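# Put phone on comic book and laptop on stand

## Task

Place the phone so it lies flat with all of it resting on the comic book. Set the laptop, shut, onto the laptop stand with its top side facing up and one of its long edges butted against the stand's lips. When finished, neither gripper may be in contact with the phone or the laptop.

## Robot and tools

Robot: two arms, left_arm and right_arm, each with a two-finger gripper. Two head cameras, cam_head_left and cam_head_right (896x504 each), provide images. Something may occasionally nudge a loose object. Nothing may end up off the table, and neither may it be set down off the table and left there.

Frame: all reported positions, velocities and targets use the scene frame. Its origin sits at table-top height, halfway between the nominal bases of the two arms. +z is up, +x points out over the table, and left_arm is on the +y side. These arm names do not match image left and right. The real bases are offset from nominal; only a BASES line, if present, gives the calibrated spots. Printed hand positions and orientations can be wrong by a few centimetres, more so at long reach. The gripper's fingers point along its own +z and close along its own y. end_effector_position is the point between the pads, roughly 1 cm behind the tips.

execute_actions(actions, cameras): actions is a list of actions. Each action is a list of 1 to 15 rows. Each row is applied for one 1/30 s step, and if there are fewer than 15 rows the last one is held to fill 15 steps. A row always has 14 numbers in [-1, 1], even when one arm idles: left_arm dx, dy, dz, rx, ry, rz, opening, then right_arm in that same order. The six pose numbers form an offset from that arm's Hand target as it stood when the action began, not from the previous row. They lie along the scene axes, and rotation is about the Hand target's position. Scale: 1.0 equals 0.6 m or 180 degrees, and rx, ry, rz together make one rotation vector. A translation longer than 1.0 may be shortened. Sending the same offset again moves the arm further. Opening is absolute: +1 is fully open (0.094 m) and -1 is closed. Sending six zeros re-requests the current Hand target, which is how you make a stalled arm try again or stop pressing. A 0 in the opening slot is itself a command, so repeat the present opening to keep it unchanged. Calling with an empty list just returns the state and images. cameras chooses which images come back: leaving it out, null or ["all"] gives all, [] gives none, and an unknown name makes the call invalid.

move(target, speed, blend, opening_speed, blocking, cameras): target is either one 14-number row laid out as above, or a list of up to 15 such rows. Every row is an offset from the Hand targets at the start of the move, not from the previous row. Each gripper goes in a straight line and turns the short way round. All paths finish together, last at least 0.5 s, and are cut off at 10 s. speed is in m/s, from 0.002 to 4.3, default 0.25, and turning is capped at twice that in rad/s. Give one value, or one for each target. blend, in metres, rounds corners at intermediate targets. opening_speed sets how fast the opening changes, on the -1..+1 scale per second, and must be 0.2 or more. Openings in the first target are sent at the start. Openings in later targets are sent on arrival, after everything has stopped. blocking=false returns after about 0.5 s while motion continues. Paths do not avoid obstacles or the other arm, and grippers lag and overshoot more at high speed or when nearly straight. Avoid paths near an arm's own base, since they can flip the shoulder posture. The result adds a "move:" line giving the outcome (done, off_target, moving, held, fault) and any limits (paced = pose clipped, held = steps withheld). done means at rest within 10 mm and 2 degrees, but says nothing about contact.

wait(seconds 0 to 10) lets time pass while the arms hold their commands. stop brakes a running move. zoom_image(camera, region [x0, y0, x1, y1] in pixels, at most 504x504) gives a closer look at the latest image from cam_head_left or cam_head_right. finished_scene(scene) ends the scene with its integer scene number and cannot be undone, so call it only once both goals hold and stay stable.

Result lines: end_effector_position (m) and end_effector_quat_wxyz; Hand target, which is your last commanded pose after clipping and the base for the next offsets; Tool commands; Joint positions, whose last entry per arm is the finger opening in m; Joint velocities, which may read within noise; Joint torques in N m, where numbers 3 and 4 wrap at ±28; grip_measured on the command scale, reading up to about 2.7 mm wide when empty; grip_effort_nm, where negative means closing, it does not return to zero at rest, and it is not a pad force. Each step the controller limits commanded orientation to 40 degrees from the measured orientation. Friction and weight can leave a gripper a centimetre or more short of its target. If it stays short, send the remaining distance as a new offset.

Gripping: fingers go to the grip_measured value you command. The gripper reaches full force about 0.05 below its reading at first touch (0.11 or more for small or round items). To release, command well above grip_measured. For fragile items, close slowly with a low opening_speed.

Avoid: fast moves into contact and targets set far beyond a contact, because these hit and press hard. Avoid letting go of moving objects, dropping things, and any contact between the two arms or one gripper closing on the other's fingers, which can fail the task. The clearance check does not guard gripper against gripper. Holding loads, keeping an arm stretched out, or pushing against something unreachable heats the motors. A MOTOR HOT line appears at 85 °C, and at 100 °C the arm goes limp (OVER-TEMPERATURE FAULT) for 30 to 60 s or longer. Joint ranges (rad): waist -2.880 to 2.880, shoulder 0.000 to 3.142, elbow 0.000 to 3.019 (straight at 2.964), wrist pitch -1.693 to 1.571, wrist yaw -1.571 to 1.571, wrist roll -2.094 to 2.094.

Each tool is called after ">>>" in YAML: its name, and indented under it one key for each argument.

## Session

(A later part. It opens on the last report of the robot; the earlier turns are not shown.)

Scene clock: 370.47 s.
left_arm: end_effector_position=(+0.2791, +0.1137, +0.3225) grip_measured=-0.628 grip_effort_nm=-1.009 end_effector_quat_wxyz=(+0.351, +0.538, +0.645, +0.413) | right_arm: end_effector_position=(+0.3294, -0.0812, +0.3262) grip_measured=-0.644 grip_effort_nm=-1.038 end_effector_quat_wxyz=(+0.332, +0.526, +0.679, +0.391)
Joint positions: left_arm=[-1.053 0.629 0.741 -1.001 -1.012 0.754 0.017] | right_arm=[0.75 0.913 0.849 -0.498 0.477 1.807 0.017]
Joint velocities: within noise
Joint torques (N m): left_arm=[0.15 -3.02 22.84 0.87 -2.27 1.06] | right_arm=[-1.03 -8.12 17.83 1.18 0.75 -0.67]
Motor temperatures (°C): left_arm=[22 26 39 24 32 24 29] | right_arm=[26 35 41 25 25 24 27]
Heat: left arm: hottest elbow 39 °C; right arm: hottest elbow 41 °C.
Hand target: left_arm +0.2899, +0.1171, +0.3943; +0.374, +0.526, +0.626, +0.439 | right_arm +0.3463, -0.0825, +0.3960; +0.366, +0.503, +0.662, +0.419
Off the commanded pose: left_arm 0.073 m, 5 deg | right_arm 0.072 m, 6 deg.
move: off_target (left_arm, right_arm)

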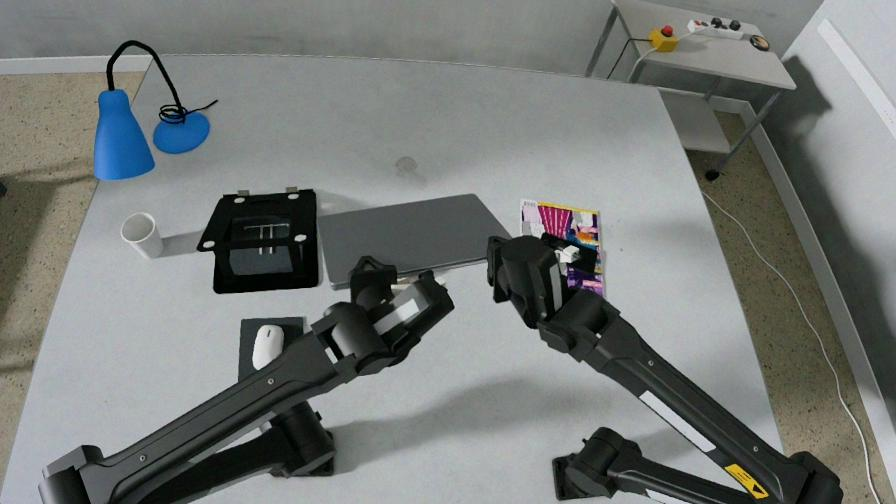

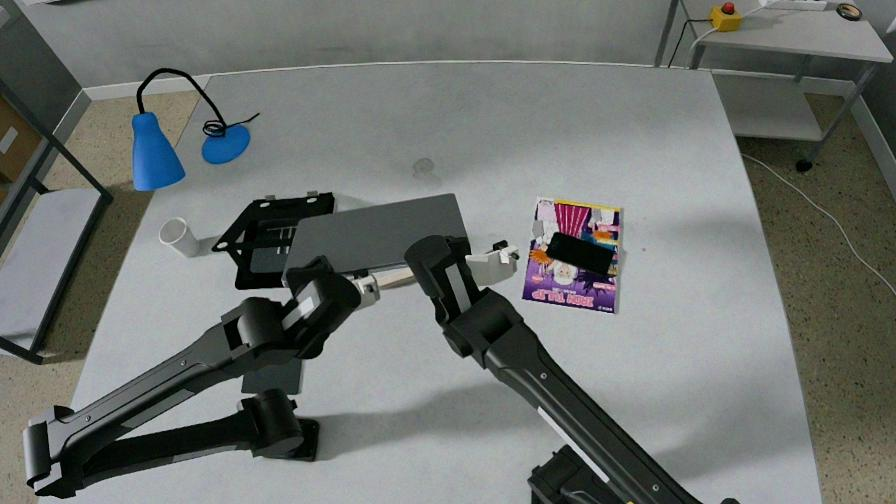

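>>> move:
  target: [0.3,0.567,0.05,0,0,-0.039,-0.8,0.25,0.567,0.06,0,0,-0.039,-0.8]
  speed: 0.15

>>> zoom_image:
  camera: "cam_head_left"
  region: [100, 150, 420, 380]

Scene clock: 379.50 s.
left_arm: end_effector_position=(+0.4431, +0.4397, +0.3091) grip_measured=-0.633 grip_effort_nm=-1.009 end_effector_quat_wxyz=(+0.379, +0.553, +0.674, +0.311) | right_arm: end_effector_position=(+0.4805, +0.2456, +0.3506) grip_measured=-0.651 grip_effort_nm=-1.038 end_effector_quat_wxyz=(+0.384, +0.531, +0.677, +0.336)
Joint positions: left_arm=[0.611 1.052 0.921 -0.518 0.535 1.743 0.017] | right_arm=[0.986 1.93 1.988 -0.804 0.787 1.963 0.016]
Joint velocities: within noise
Joint torques (N m): left_arm=[-0.38 -11.28 24.99 3.69 1.04 0.42] | right_arm=[0.32 -25.88 18.93 1.91 1.37 0.02]
Motor temperatures (°C): left_arm=[22 26 44 24 33 24 29] | right_arm=[26 35 46 25 25 24 27]
Heat: left arm: hottest elbow 44 °C; right arm: hottest elbow 46 °C.
Hand target: left_arm +0.4699, +0.4573, +0.4241; +0.400, +0.563, +0.592, +0.415 | right_arm +0.4962, +0.2576, +0.4320; +0.391, +0.542, +0.630, +0.396
Off the commanded pose: left_arm 0.120 m, 15 deg | right_arm 0.084 m, 9 deg.
move: off_target (left_arm, right_arm)

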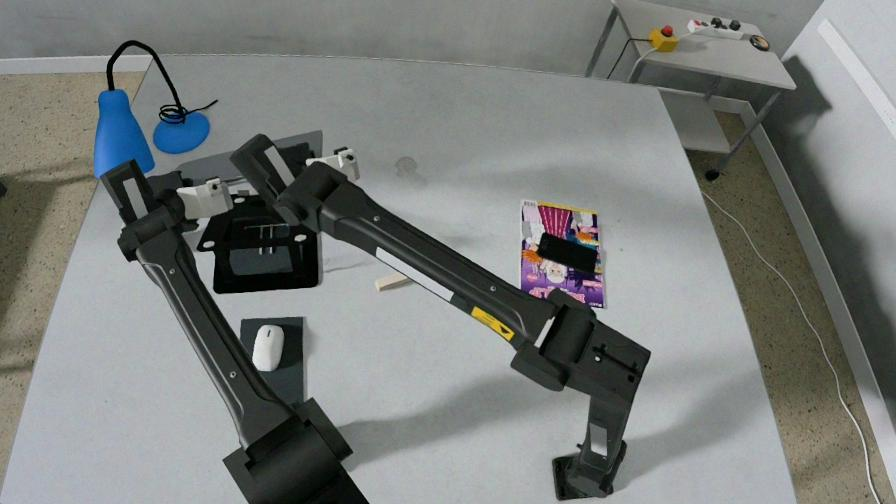

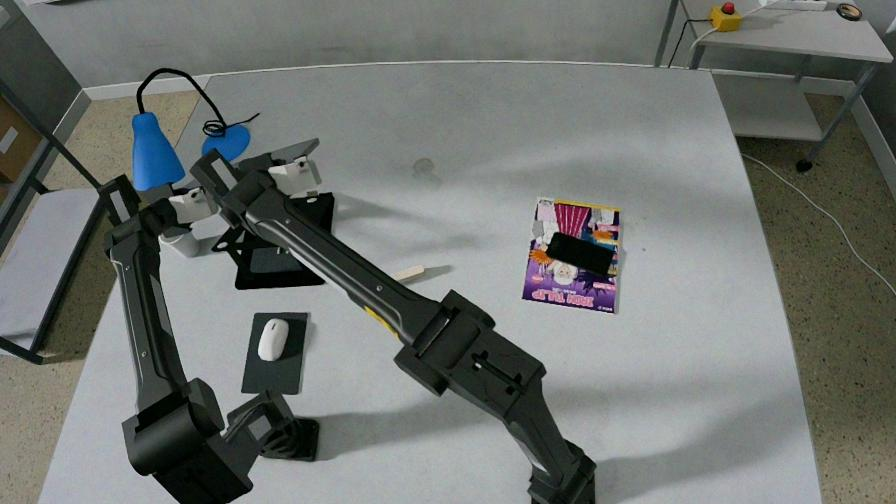

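Scaled by 1.575.

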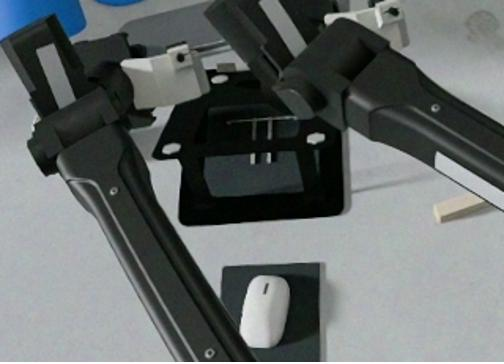

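>>> zoom_image:
  camera: "cam_head_left"
  region: [80, 100, 360, 300]

>>> zoom_image:
  camera: "cam_head_right"
  region: [80, 100, 360, 300]

Scaled by 1.800.

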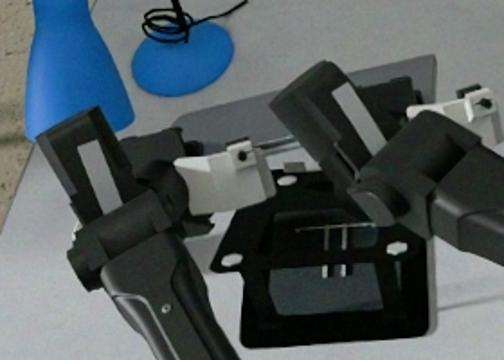

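Scaled by 1.800.

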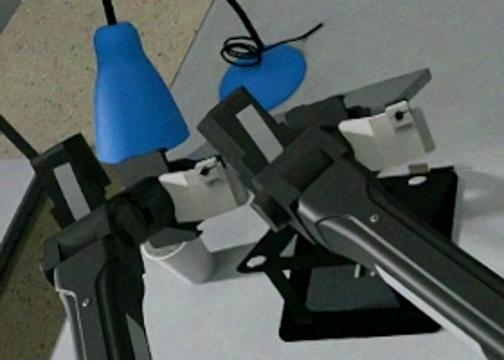

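>>> move:
  target: [0.08,0,-0.1,0,0,0,-0.8,0.06,0,-0.17,0,0,0,-0.8]
  speed: 0.1

>>> zoom_image:
  camera: "cam_head_left"
  region: [80, 100, 360, 300]

>>> zoom_image:
  camera: "cam_head_right"
  region: [80, 100, 360, 300]

Scene clock: 392.57 s.
left_arm: end_effector_position=(+0.4936, +0.4536, +0.2789) grip_measured=-0.634 grip_effort_nm=-1.009 end_effector_quat_wxyz=(+0.375, +0.564, +0.653, +0.339) | right_arm: end_effector_position=(+0.5226, +0.2596, +0.3047) grip_measured=-0.653 grip_effort_nm=-1.038 end_effector_quat_wxyz=(+0.379, +0.544, +0.650, +0.372)
Joint positions: left_arm=[0.558 1.195 0.921 -0.312 0.484 1.747 0.017] | right_arm=[0.947 2.007 1.952 -0.59 0.761 1.952 0.016]
Joint velocities: within noise
Joint torques (N m): left_arm=[-3.31 -14.74 19.25 3.79 0.61 0.01] | right_arm=[-0.21 -27.58 10.67 3.02 0.96 -0.17]
Motor temperatures (°C): left_arm=[22 27 51 24 31 24 29] | right_arm=[26 36 52 25 26 24 28]
Heat: left arm: hottest elbow 51 °C; right arm: hottest elbow 52 °C.
Hand target: left_arm +0.5179, +0.4575, +0.3641; +0.400, +0.563, +0.592, +0.415 | right_arm +0.5322, +0.2577, +0.3299; +0.391, +0.542, +0.630, +0.396
Off the commanded pose: left_arm 0.089 m, 12 deg | right_arm 0.027 m, 4 deg.
move: off_target (left_arm, right_arm)

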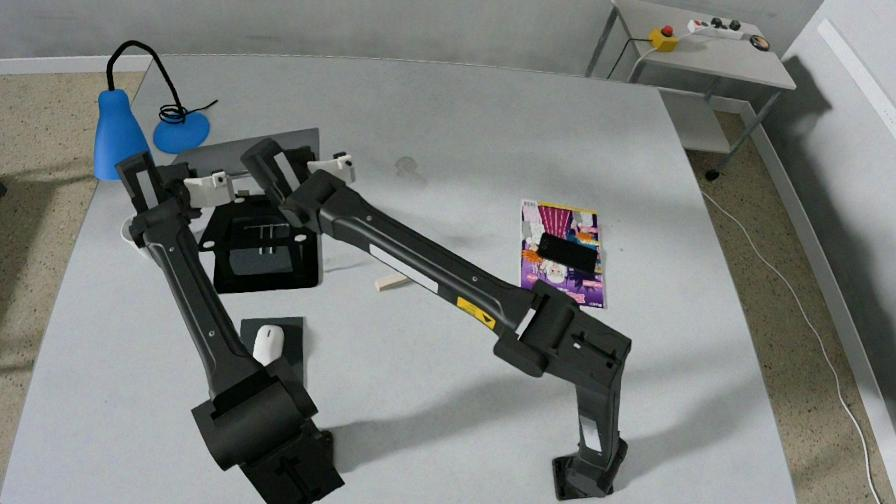

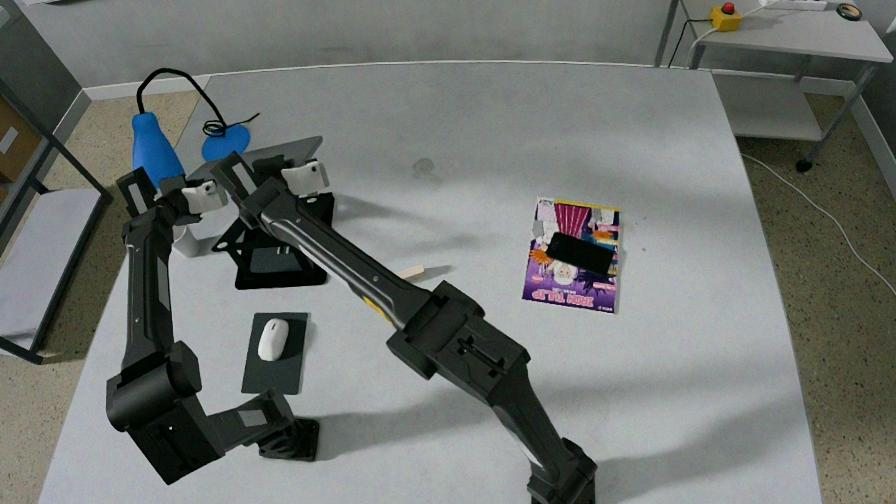

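Scaled by 1.800.

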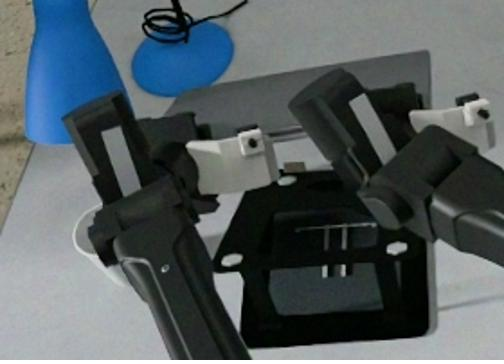

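Scaled by 1.800.

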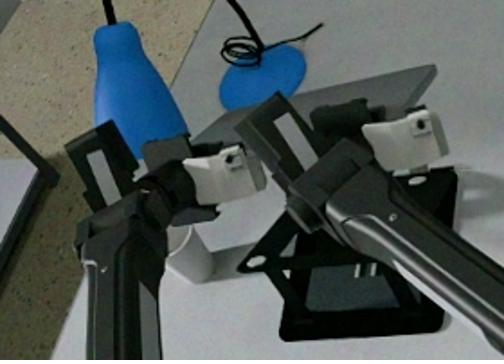

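>>> move:
  target: [0,0,-0.12,0,0,0,-0.8,0,0,-0.16,0,0,0,-0.8]
  speed: 0.1

>>> zoom_image:
  camera: "cam_head_left"
  region: [80, 100, 360, 300]

>>> zoom_image:
  camera: "cam_head_right"
  region: [80, 100, 360, 300]

Scene clock: 397.73 s.
left_arm: end_effector_position=(+0.4997, +0.4545, +0.2230) grip_measured=-0.634 grip_effort_nm=-1.009 end_effector_quat_wxyz=(+0.371, +0.576, +0.637, +0.354) | right_arm: end_effector_position=(+0.5241, +0.2600, +0.2341) grip_measured=-0.652 grip_effort_nm=-1.038 end_effector_quat_wxyz=(+0.374, +0.553, +0.631, +0.394)
Joint positions: left_arm=[0.552 1.269 0.813 -0.109 0.482 1.782 0.017] | right_arm=[0.945 2.03 1.783 -0.354 0.762 1.973 0.016]
Joint velocities: within noise
Joint torques (N m): left_arm=[-1.55 -14.8 15.21 3.85 0.77 -0.25] | right_arm=[-0.03 -25.99 9.33 2.73 0.87 -0.36]
Motor temperatures (°C): left_arm=[22 27 51 24 31 24 29] | right_arm=[26 38 51 25 26 24 28]
Heat: left arm: hottest elbow 51 °C; right arm: hottest elbow 51 °C.
Hand target: left_arm +0.5179, +0.4574, +0.2922; +0.400, +0.563, +0.592, +0.415 | right_arm +0.5322, +0.2577, +0.2337; +0.391, +0.542, +0.630, +0.396
Off the commanded pose: left_arm 0.071 m, 9 deg | right_arm 0.008 m, 2 deg.
move: off_target (left_arm)

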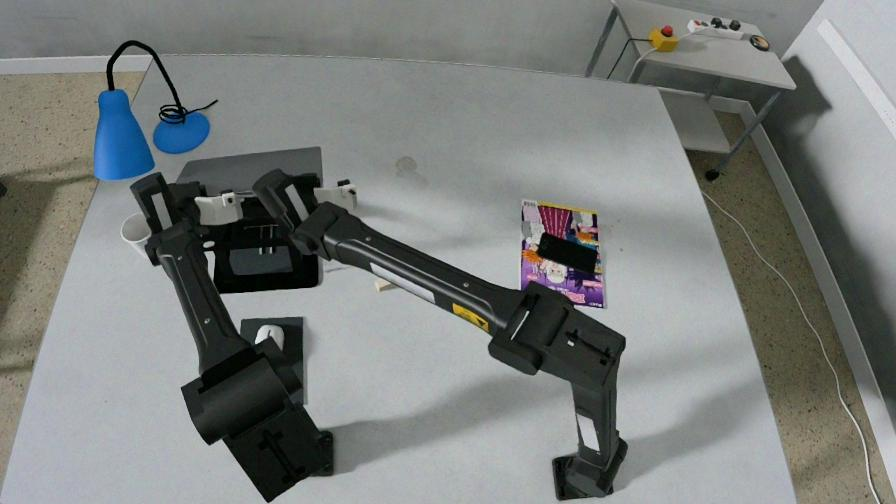

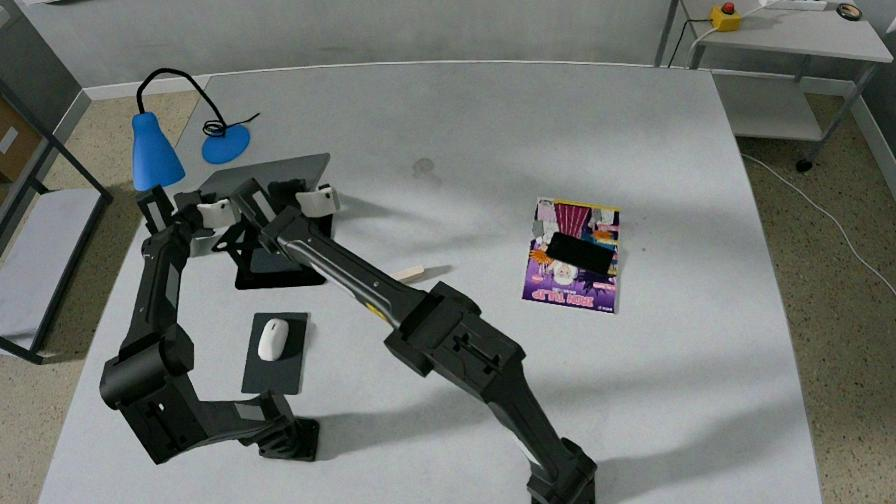

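Scaled by 1.800.

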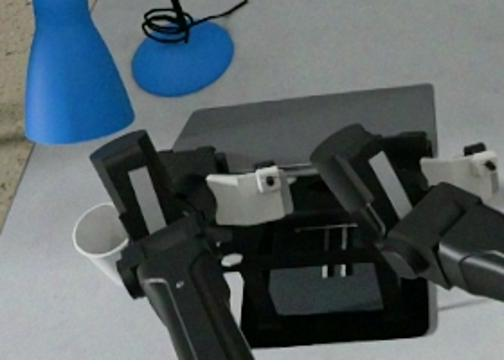

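Scaled by 1.800.

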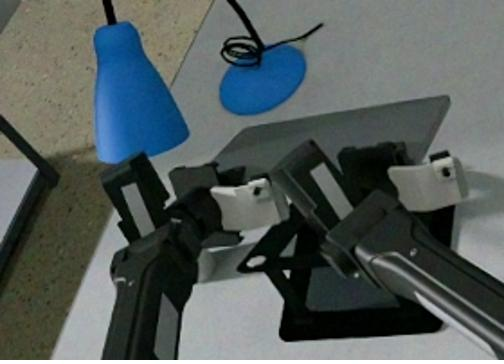

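>>> move:
  target: [-0.08,0,-0.09,0,0,0,-0.8,-0.08,0,-0.1,0,0,0,-0.8]
  speed: 0.08

>>> zoom_image:
  camera: "cam_head_left"
  region: [80, 100, 360, 300]

>>> zoom_image:
  camera: "cam_head_right"
  region: [80, 100, 360, 300]

Scene clock: 404.40 s.
left_arm: end_effector_position=(+0.4570, +0.4524, +0.1623) grip_measured=-0.634 grip_effort_nm=-1.009 end_effector_quat_wxyz=(+0.365, +0.579, +0.638, +0.352) | right_arm: end_effector_position=(+0.4852, +0.2571, +0.1680) grip_measured=-0.650 grip_effort_nm=-1.038 end_effector_quat_wxyz=(+0.372, +0.558, +0.629, +0.393)
Joint positions: left_arm=[0.612 1.269 0.639 0.034 0.526 1.832 0.017] | right_arm=[0.991 2.03 1.609 -0.216 0.801 2.026 0.016]
Joint velocities: within noise
Joint torques (N m): left_arm=[-1.67 -17.61 13.23 3.34 1.68 -0.45] | right_arm=[0.85 -25.82 8.27 2.54 1.26 -0.41]
Motor temperatures (°C): left_arm=[22 27 50 24 31 24 29] | right_arm=[26 40 51 25 26 24 28]
Heat: left arm: hottest elbow 50 °C; right arm: hottest elbow 51 °C.
Hand target: left_arm +0.4699, +0.4574, +0.2381; +0.400, +0.563, +0.592, +0.415 | right_arm +0.4842, +0.2577, +0.1737; +0.391, +0.542, +0.630, +0.396
Off the commanded pose: left_arm 0.077 m, 10 deg | right_arm 0.006 m, 3 deg.
move: off_target (left_arm, right_arm)

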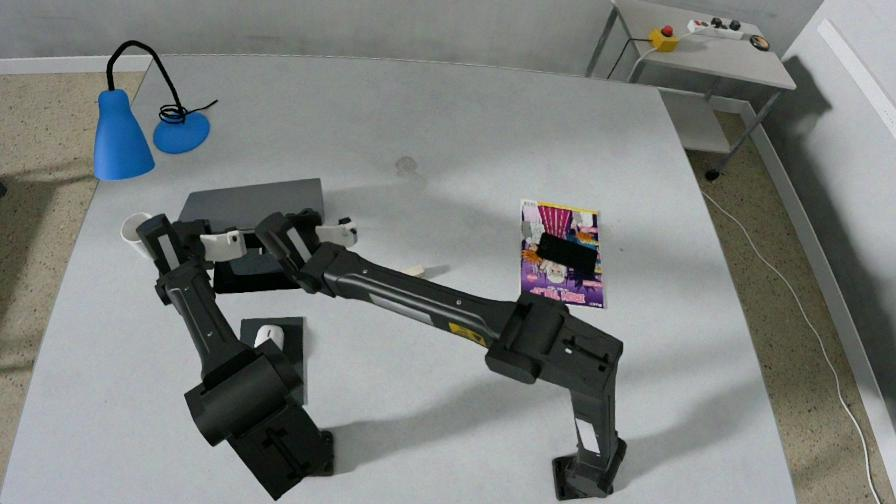

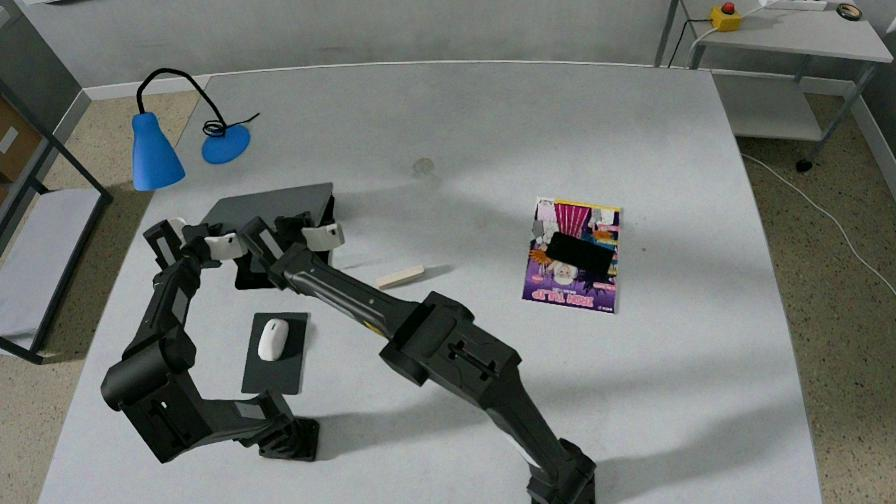

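Scaled by 1.800.

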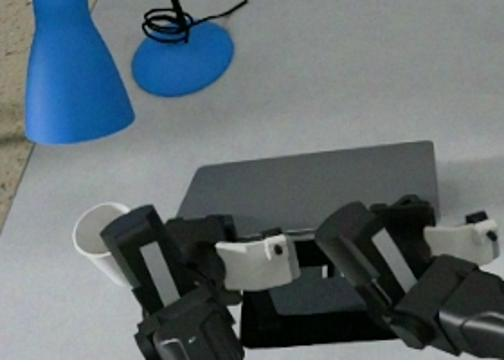

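Scaled by 1.800.

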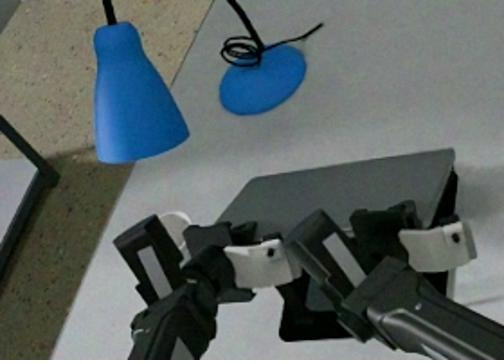

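>>> move:
  target: [0.008,0,-0.085,0,0,-0.014,-0.8,-0.008,0,-0.09,0,0,-0.014,-0.8]
  speed: 0.06

>>> zoom_image:
  camera: "cam_head_left"
  region: [80, 100, 360, 300]

>>> zoom_image:
  camera: "cam_head_right"
  region: [80, 100, 360, 300]

Scene clock: 409.13 s.
left_arm: end_effector_position=(+0.4646, +0.4492, +0.1543) grip_measured=-0.634 grip_effort_nm=-1.009 end_effector_quat_wxyz=(+0.396, +0.582, +0.608, +0.368) | right_arm: end_effector_position=(+0.4827, +0.2528, +0.1638) grip_measured=-0.651 grip_effort_nm=-1.038 end_effector_quat_wxyz=(+0.395, +0.562, +0.607, +0.401)
Joint positions: left_arm=[0.618 1.326 0.607 0.194 0.594 1.824 0.017] | right_arm=[1.001 2.039 1.581 -0.144 0.867 2.022 0.016]
Joint velocities: within noise
Joint torques (N m): left_arm=[-1.14 -11.75 11.1 3.43 0.8 -0.12] | right_arm=[0.91 -21.01 7.51 2.41 0.56 0.04]
Motor temperatures (°C): left_arm=[22 27 49 24 31 24 29] | right_arm=[26 41 50 25 26 24 28]
Heat: left arm: hottest elbow 49 °C; right arm: hottest elbow 50 °C.
Hand target: left_arm +0.4748, +0.4574, +0.1873; +0.409, +0.576, +0.580, +0.406 | right_arm +0.4795, +0.2577, +0.1200; +0.399, +0.556, +0.618, +0.387
Off the commanded pose: left_arm 0.035 m, 6 deg | right_arm 0.044 m, 2 deg.
move: off_target (left_arm, right_arm)

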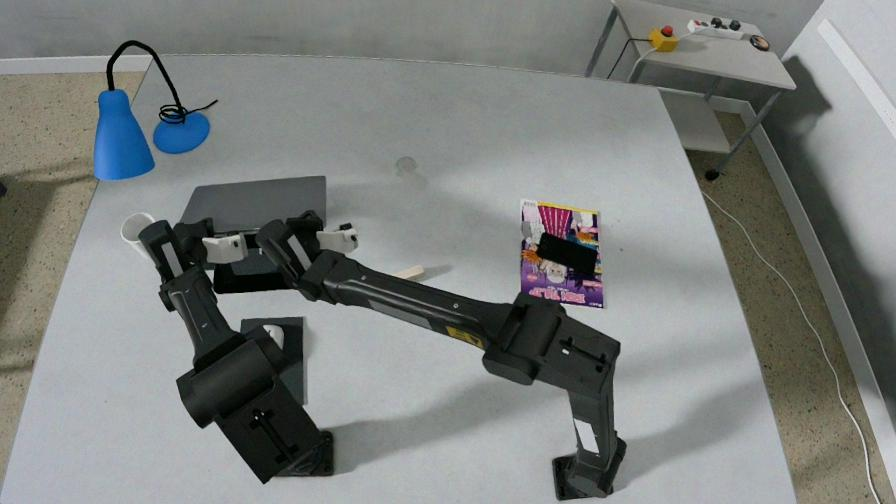

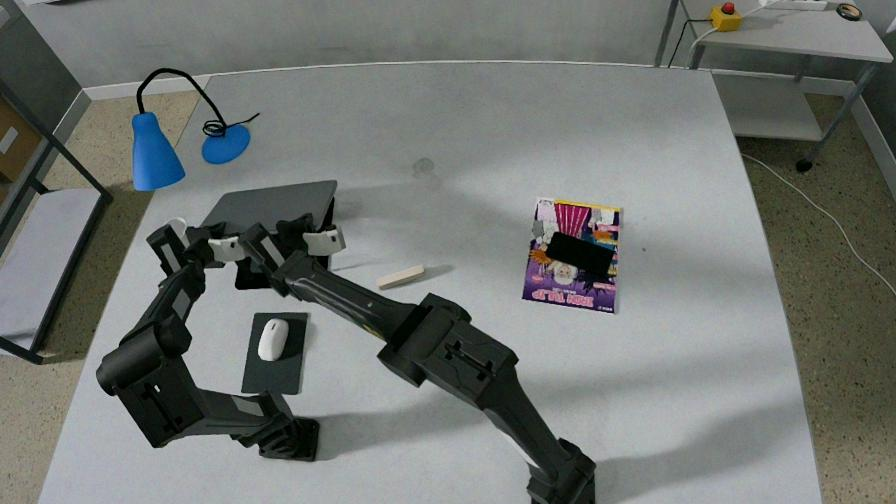

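Scaled by 1.800.

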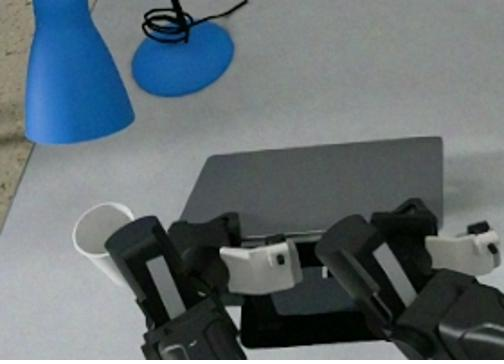

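Scaled by 1.800.

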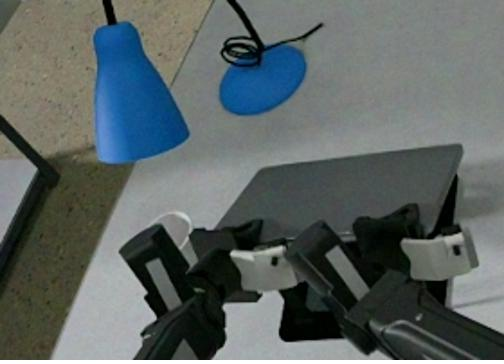

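>>> move:
  target: [-0.02,0,0,0,0.045,0,-0.8,-0.02,0,0.04,0,0.035,0,-0.8]
  speed: 0.06

>>> zoom_image:
  camera: "cam_head_left"
  region: [80, 100, 360, 300]

>>> zoom_image:
  camera: "cam_head_right"
  region: [80, 100, 360, 300]

Scene clock: 415.47 s.
left_arm: end_effector_position=(+0.4500, +0.4456, +0.1462) grip_measured=-0.635 grip_effort_nm=-1.009 end_effector_quat_wxyz=(+0.362, +0.597, +0.635, +0.330) | right_arm: end_effector_position=(+0.4723, +0.2515, +0.1550) grip_measured=-0.652 grip_effort_nm=-1.038 end_effector_quat_wxyz=(+0.364, +0.568, +0.638, +0.372)
Joint positions: left_arm=[0.618 1.282 0.628 -0.003 0.553 1.877 0.017] | right_arm=[1.001 2.023 1.594 -0.288 0.8 2.082 0.016]
Joint velocities: within noise
Joint torques (N m): left_arm=[-0.85 -12.75 14.89 0.69 0.83 0.19] | right_arm=[1.2 -23.59 9.88 0.58 0.8 0.1]
Motor temperatures (°C): left_arm=[22 27 48 24 31 24 29] | right_arm=[26 41 50 25 26 24 28]
Heat: left arm: hottest elbow 48 °C; right arm: hottest elbow 50 °C.
Hand target: left_arm +0.4627, +0.4574, +0.1872; +0.367, +0.603, +0.607, +0.364 | right_arm +0.4675, +0.2576, +0.1437; +0.365, +0.576, +0.639, +0.356
Off the commanded pose: left_arm 0.045 m, 5 deg | right_arm 0.013 m, 2 deg.
joint sent to its limit (right arm) — joint 6 (wrist roll), upper limit. The joint targets still meet the commanded pose.
move: off_target (left_arm, right_arm)

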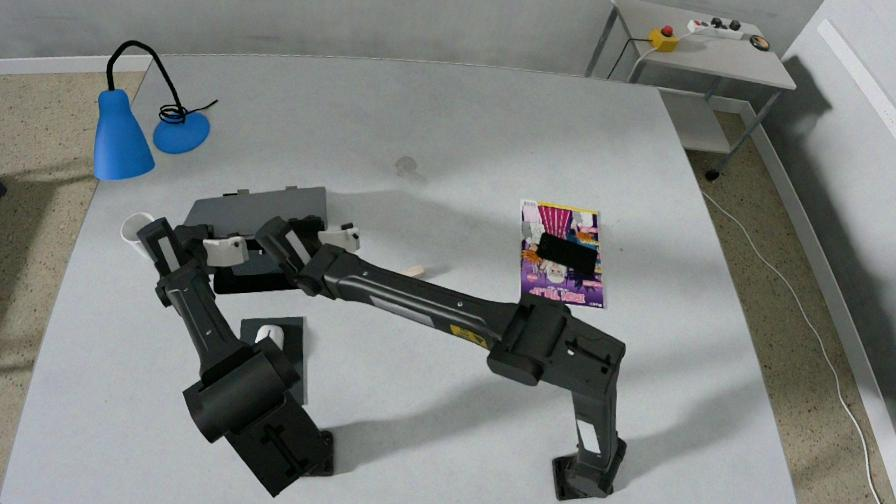

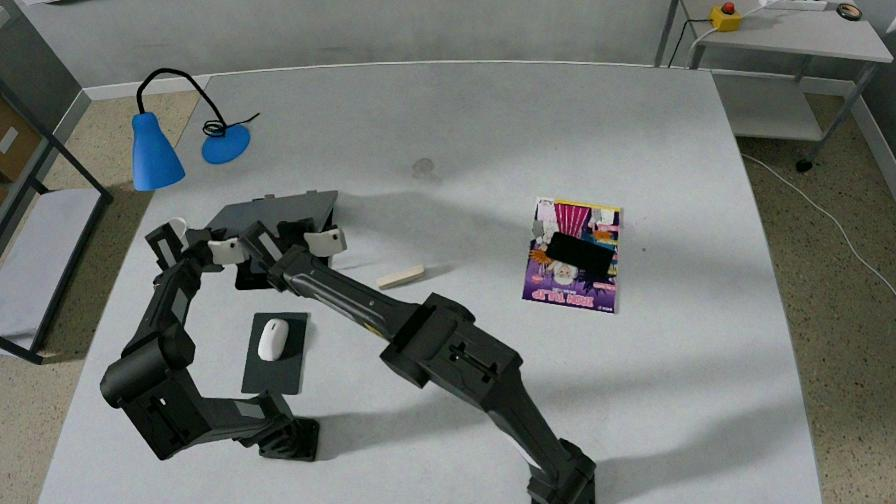

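Scaled by 1.800.

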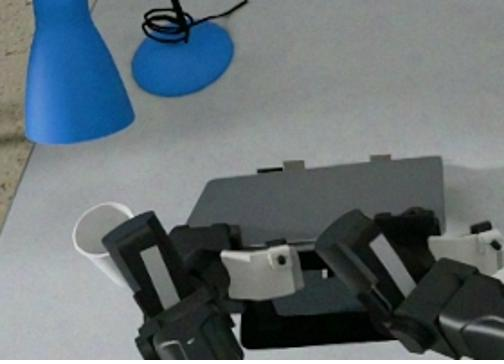

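Scaled by 1.800.

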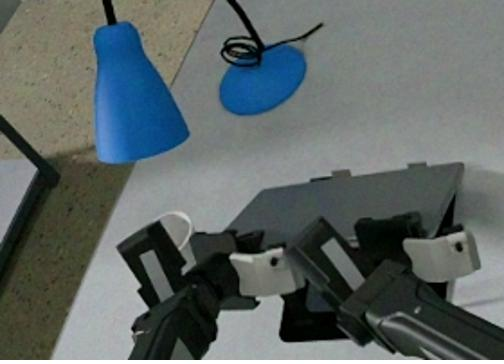

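>>> move:
  target:
    - [0,-0.03,0.0,0,0,0,-0.8,0,-0.03,0,0,0,0,-0.8]
    - [0.045,-0.03,-0.025,0,0,0,-0.8,0.035,-0.03,-0.02,0,0,0,-0.8]
  speed: 0.06

>>> zoom_image:
  camera: "cam_head_left"
  region: [150, 150, 370, 310]

>>> zoom_image:
  camera: "cam_head_right"
  region: [150, 150, 370, 310]

Scene clock: 420.10 s.
left_arm: end_effector_position=(+0.4619, +0.4373, +0.1458) grip_measured=-0.635 grip_effort_nm=-1.013 end_effector_quat_wxyz=(+0.355, +0.596, +0.634, +0.340) | right_arm: end_effector_position=(+0.4832, +0.2437, +0.1558) grip_measured=-0.652 grip_effort_nm=-1.033 end_effector_quat_wxyz=(+0.359, +0.573, +0.636, +0.371)
Joint positions: left_arm=[0.57 1.291 0.628 0.035 0.497 1.851 0.017] | right_arm=[0.98 2.02 1.595 -0.289 0.777 2.082 0.016]
Joint velocities: within noise
Joint torques (N m): left_arm=[-4.13 -8.76 14.56 2.35 0.32 -0.03] | right_arm=[-0.09 -22.65 8.76 1.35 0.66 0.09]
Motor temperatures (°C): left_arm=[22 27 48 24 30 24 29] | right_arm=[26 41 49 25 26 24 28]
Heat: left arm: hottest elbow 48 °C; right arm: hottest elbow 49 °C.
Hand target: left_arm +0.4897, +0.4393, +0.1722; +0.367, +0.603, +0.607, +0.364 | right_arm +0.4886, +0.2396, +0.1321; +0.365, +0.576, +0.639, +0.356
Off the commanded pose: left_arm 0.038 m, 4 deg | right_arm 0.025 m, 2 deg.
joint sent to its limit (right arm) — joint 6 (wrist roll), upper limit. The joint targets still meet the commanded pose.
move: off_target (left_arm, right_arm)

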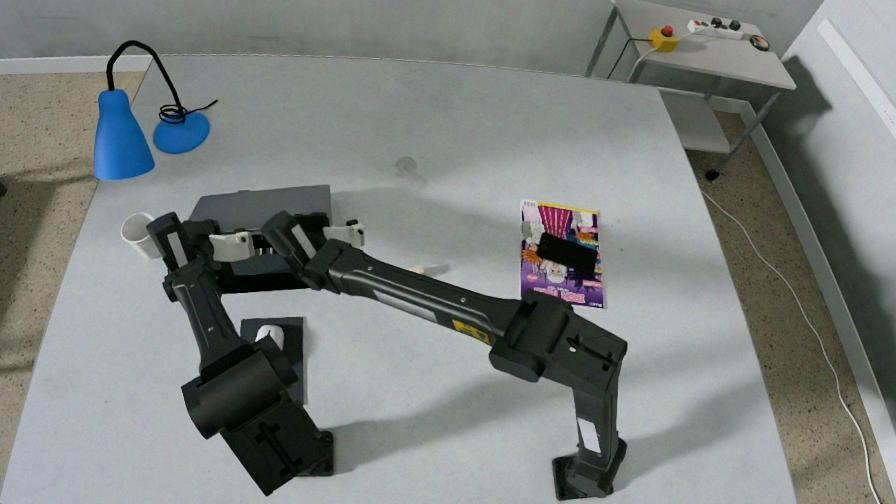

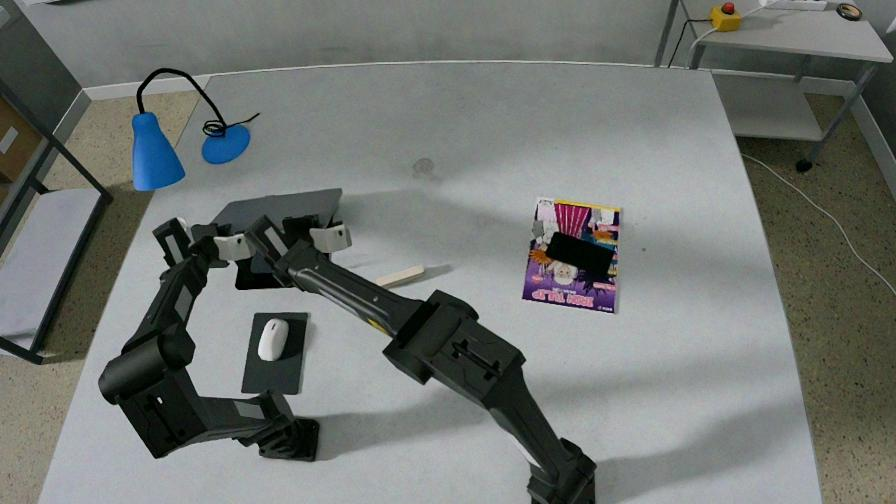

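Scaled by 2.291.

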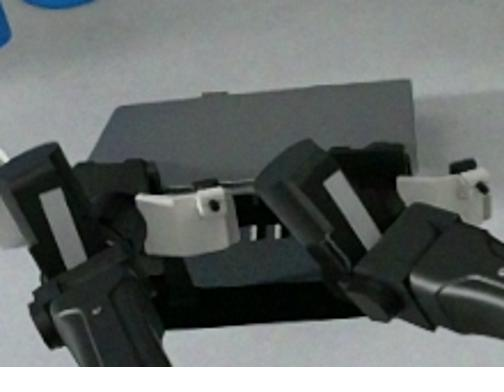

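Scaled by 2.291.

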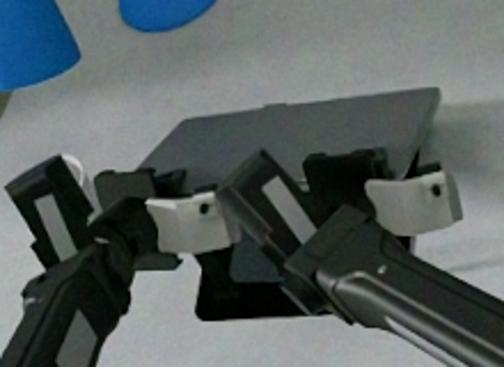

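>>> move:
  target: [0.01,0,-0.015,0,0,-0.012,-0.8,-0.025,0,-0.01,0,0,-0.012,-0.8]
  speed: 0.06

>>> zoom_image:
  camera: "cam_head_left"
  region: [150, 150, 370, 310]

>>> zoom_image:
  camera: "cam_head_right"
  region: [150, 150, 370, 310]

Scene clock: 426.13 s.
left_arm: end_effector_position=(+0.4682, +0.4341, +0.1450) grip_measured=-0.636 grip_effort_nm=-1.009 end_effector_quat_wxyz=(+0.369, +0.602, +0.623, +0.337) | right_arm: end_effector_position=(+0.4836, +0.2398, +0.1571) grip_measured=-0.652 grip_effort_nm=-1.043 end_effector_quat_wxyz=(+0.372, +0.575, +0.627, +0.372)
Joint positions: left_arm=[0.568 1.314 0.635 0.059 0.532 1.855 0.017] | right_arm=[0.982 2.02 1.587 -0.274 0.811 2.082 0.016]
Joint velocities: within noise
Joint torques (N m): left_arm=[-3.43 -7.77 14.95 2.22 0.32 0.17] | right_arm=[1.44 -23.12 6.63 1.94 0.87 0.09]
Motor temperatures (°C): left_arm=[22 27 48 24 30 24 29] | right_arm=[26 41 48 25 26 24 28]
Heat: left arm: hottest elbow 48 °C; right arm: hottest elbow 48 °C.
Hand target: left_arm +0.4957, +0.4394, +0.1632; +0.374, +0.614, +0.596, +0.357 | right_arm +0.4735, +0.2397, +0.1261; +0.371, +0.588, +0.628, +0.349
Off the commanded pose: left_arm 0.033 m, 4 deg | right_arm 0.033 m, 3 deg.
joint sent to its limit (right arm) — joint 6 (wrist roll), upper limit. The joint targets are off in orientation, not in position.
move: off_target (left_arm, right_arm)

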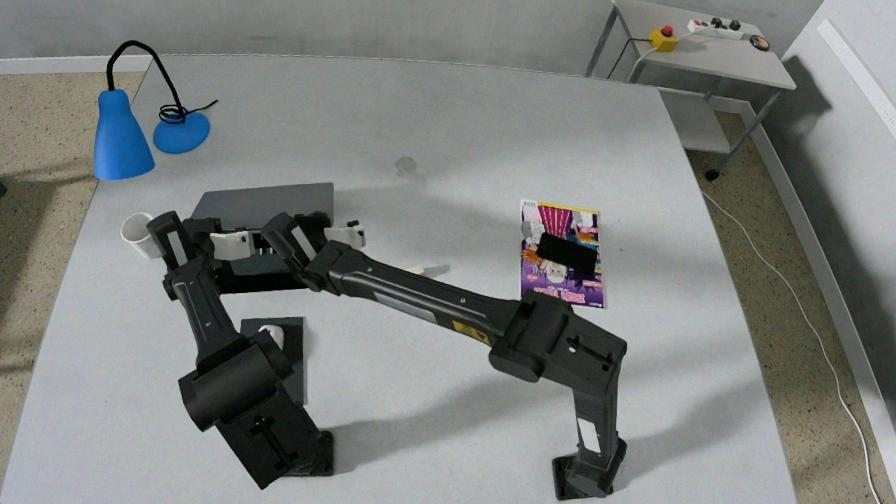

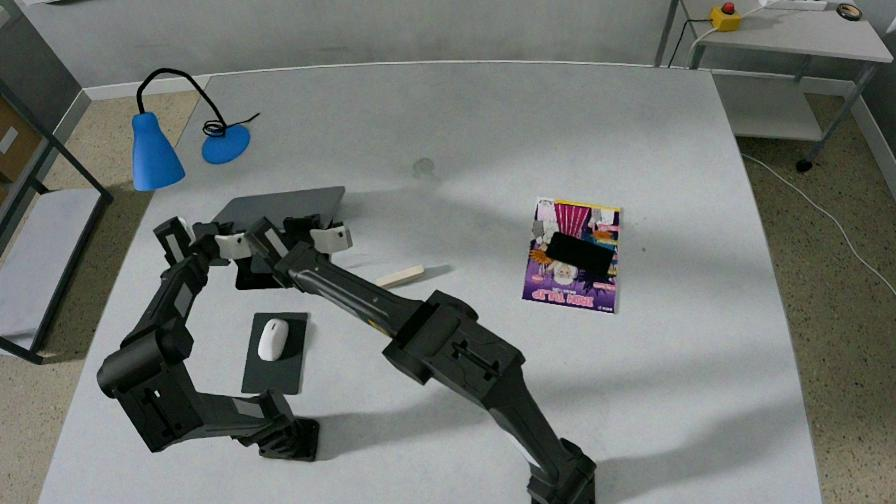

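Scaled by 2.291.

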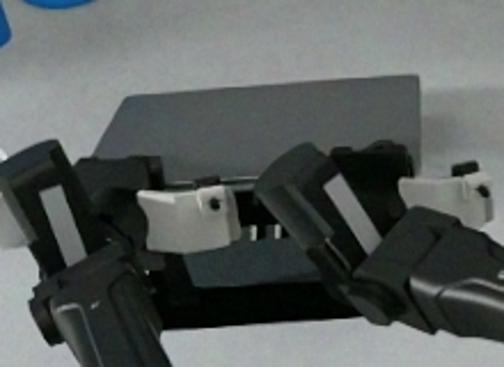

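Scaled by 2.291.

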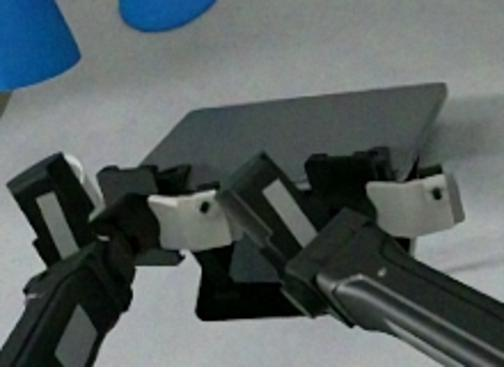

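>>> move:
  target: [-0.055,0,0.0,0,0.03,0,-0.8,-0.05,0,0.03,0,0.03,0,-0.8]
  speed: 0.06

>>> zoom_image:
  camera: "cam_head_left"
  region: [150, 150, 370, 310]

>>> zoom_image:
  camera: "cam_head_right"
  region: [150, 150, 370, 310]

Scene clock: 431.83 s.
left_arm: end_effector_position=(+0.4548, +0.4286, +0.1421) grip_measured=-0.636 grip_effort_nm=-1.004 end_effector_quat_wxyz=(+0.353, +0.613, +0.637, +0.306) | right_arm: end_effector_position=(+0.4719, +0.2346, +0.1549) grip_measured=-0.648 grip_effort_nm=-1.043 end_effector_quat_wxyz=(+0.358, +0.569, +0.649, +0.355)
Joint positions: left_arm=[0.573 1.278 0.647 -0.078 0.527 1.888 0.017] | right_arm=[0.985 1.991 1.564 -0.328 0.773 2.082 0.017]
Joint velocities: within noise
Joint torques (N m): left_arm=[-0.44 -11.05 13.48 0.36 0.46 0.59] | right_arm=[2.96 -25.88 6.13 0.44 0.65 0.09]
Motor temperatures (°C): left_arm=[22 27 47 24 30 24 29] | right_arm=[26 41 47 25 26 24 28]
Heat: left arm: hottest elbow 47 °C; right arm: hottest elbow 47 °C.
Hand target: left_arm +0.4628, +0.4394, +0.1634; +0.346, +0.631, +0.613, +0.328 | right_arm +0.4435, +0.2396, +0.1440; +0.341, +0.604, +0.645, +0.321
Off the commanded pose: left_arm 0.025 m, 4 deg | right_arm 0.031 m, 6 deg.
joint sent to its limit (right arm) — joint 6 (wrist roll), upper limit. The joint targets are off in orientation, not in position.
move: off_target (left_arm, right_arm)

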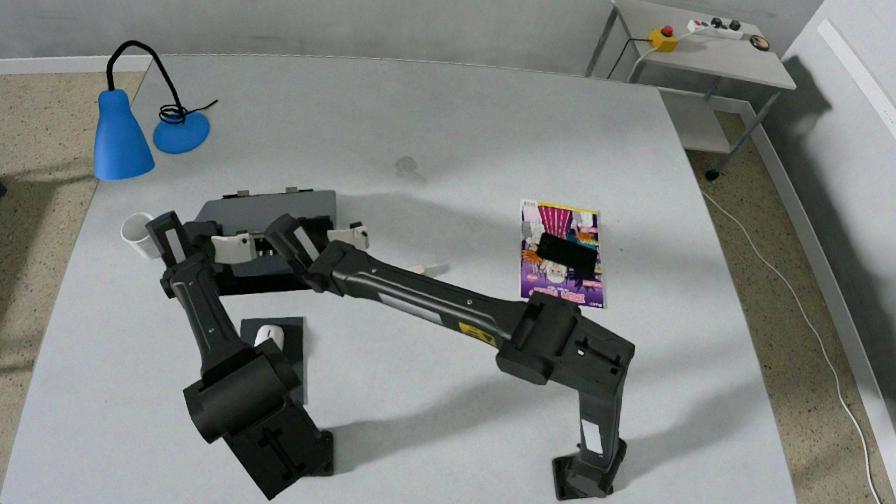

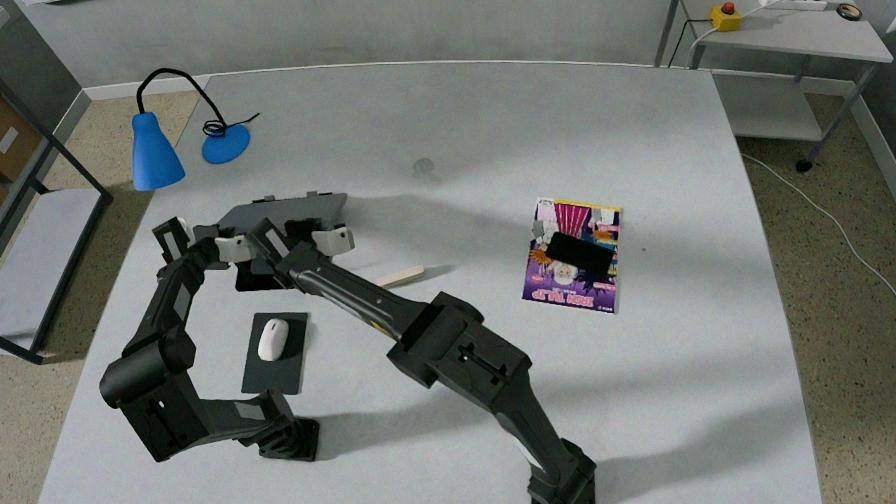

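Scaled by 2.291.

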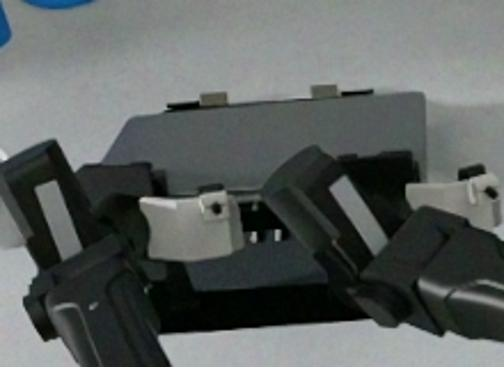

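Scaled by 2.291.

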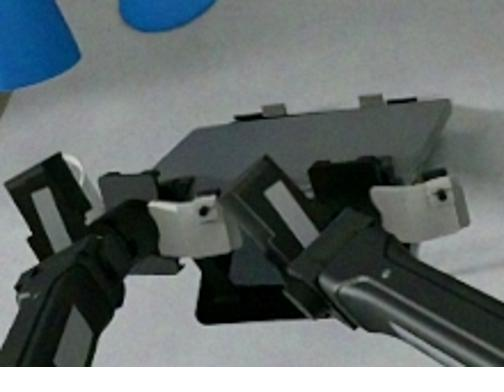

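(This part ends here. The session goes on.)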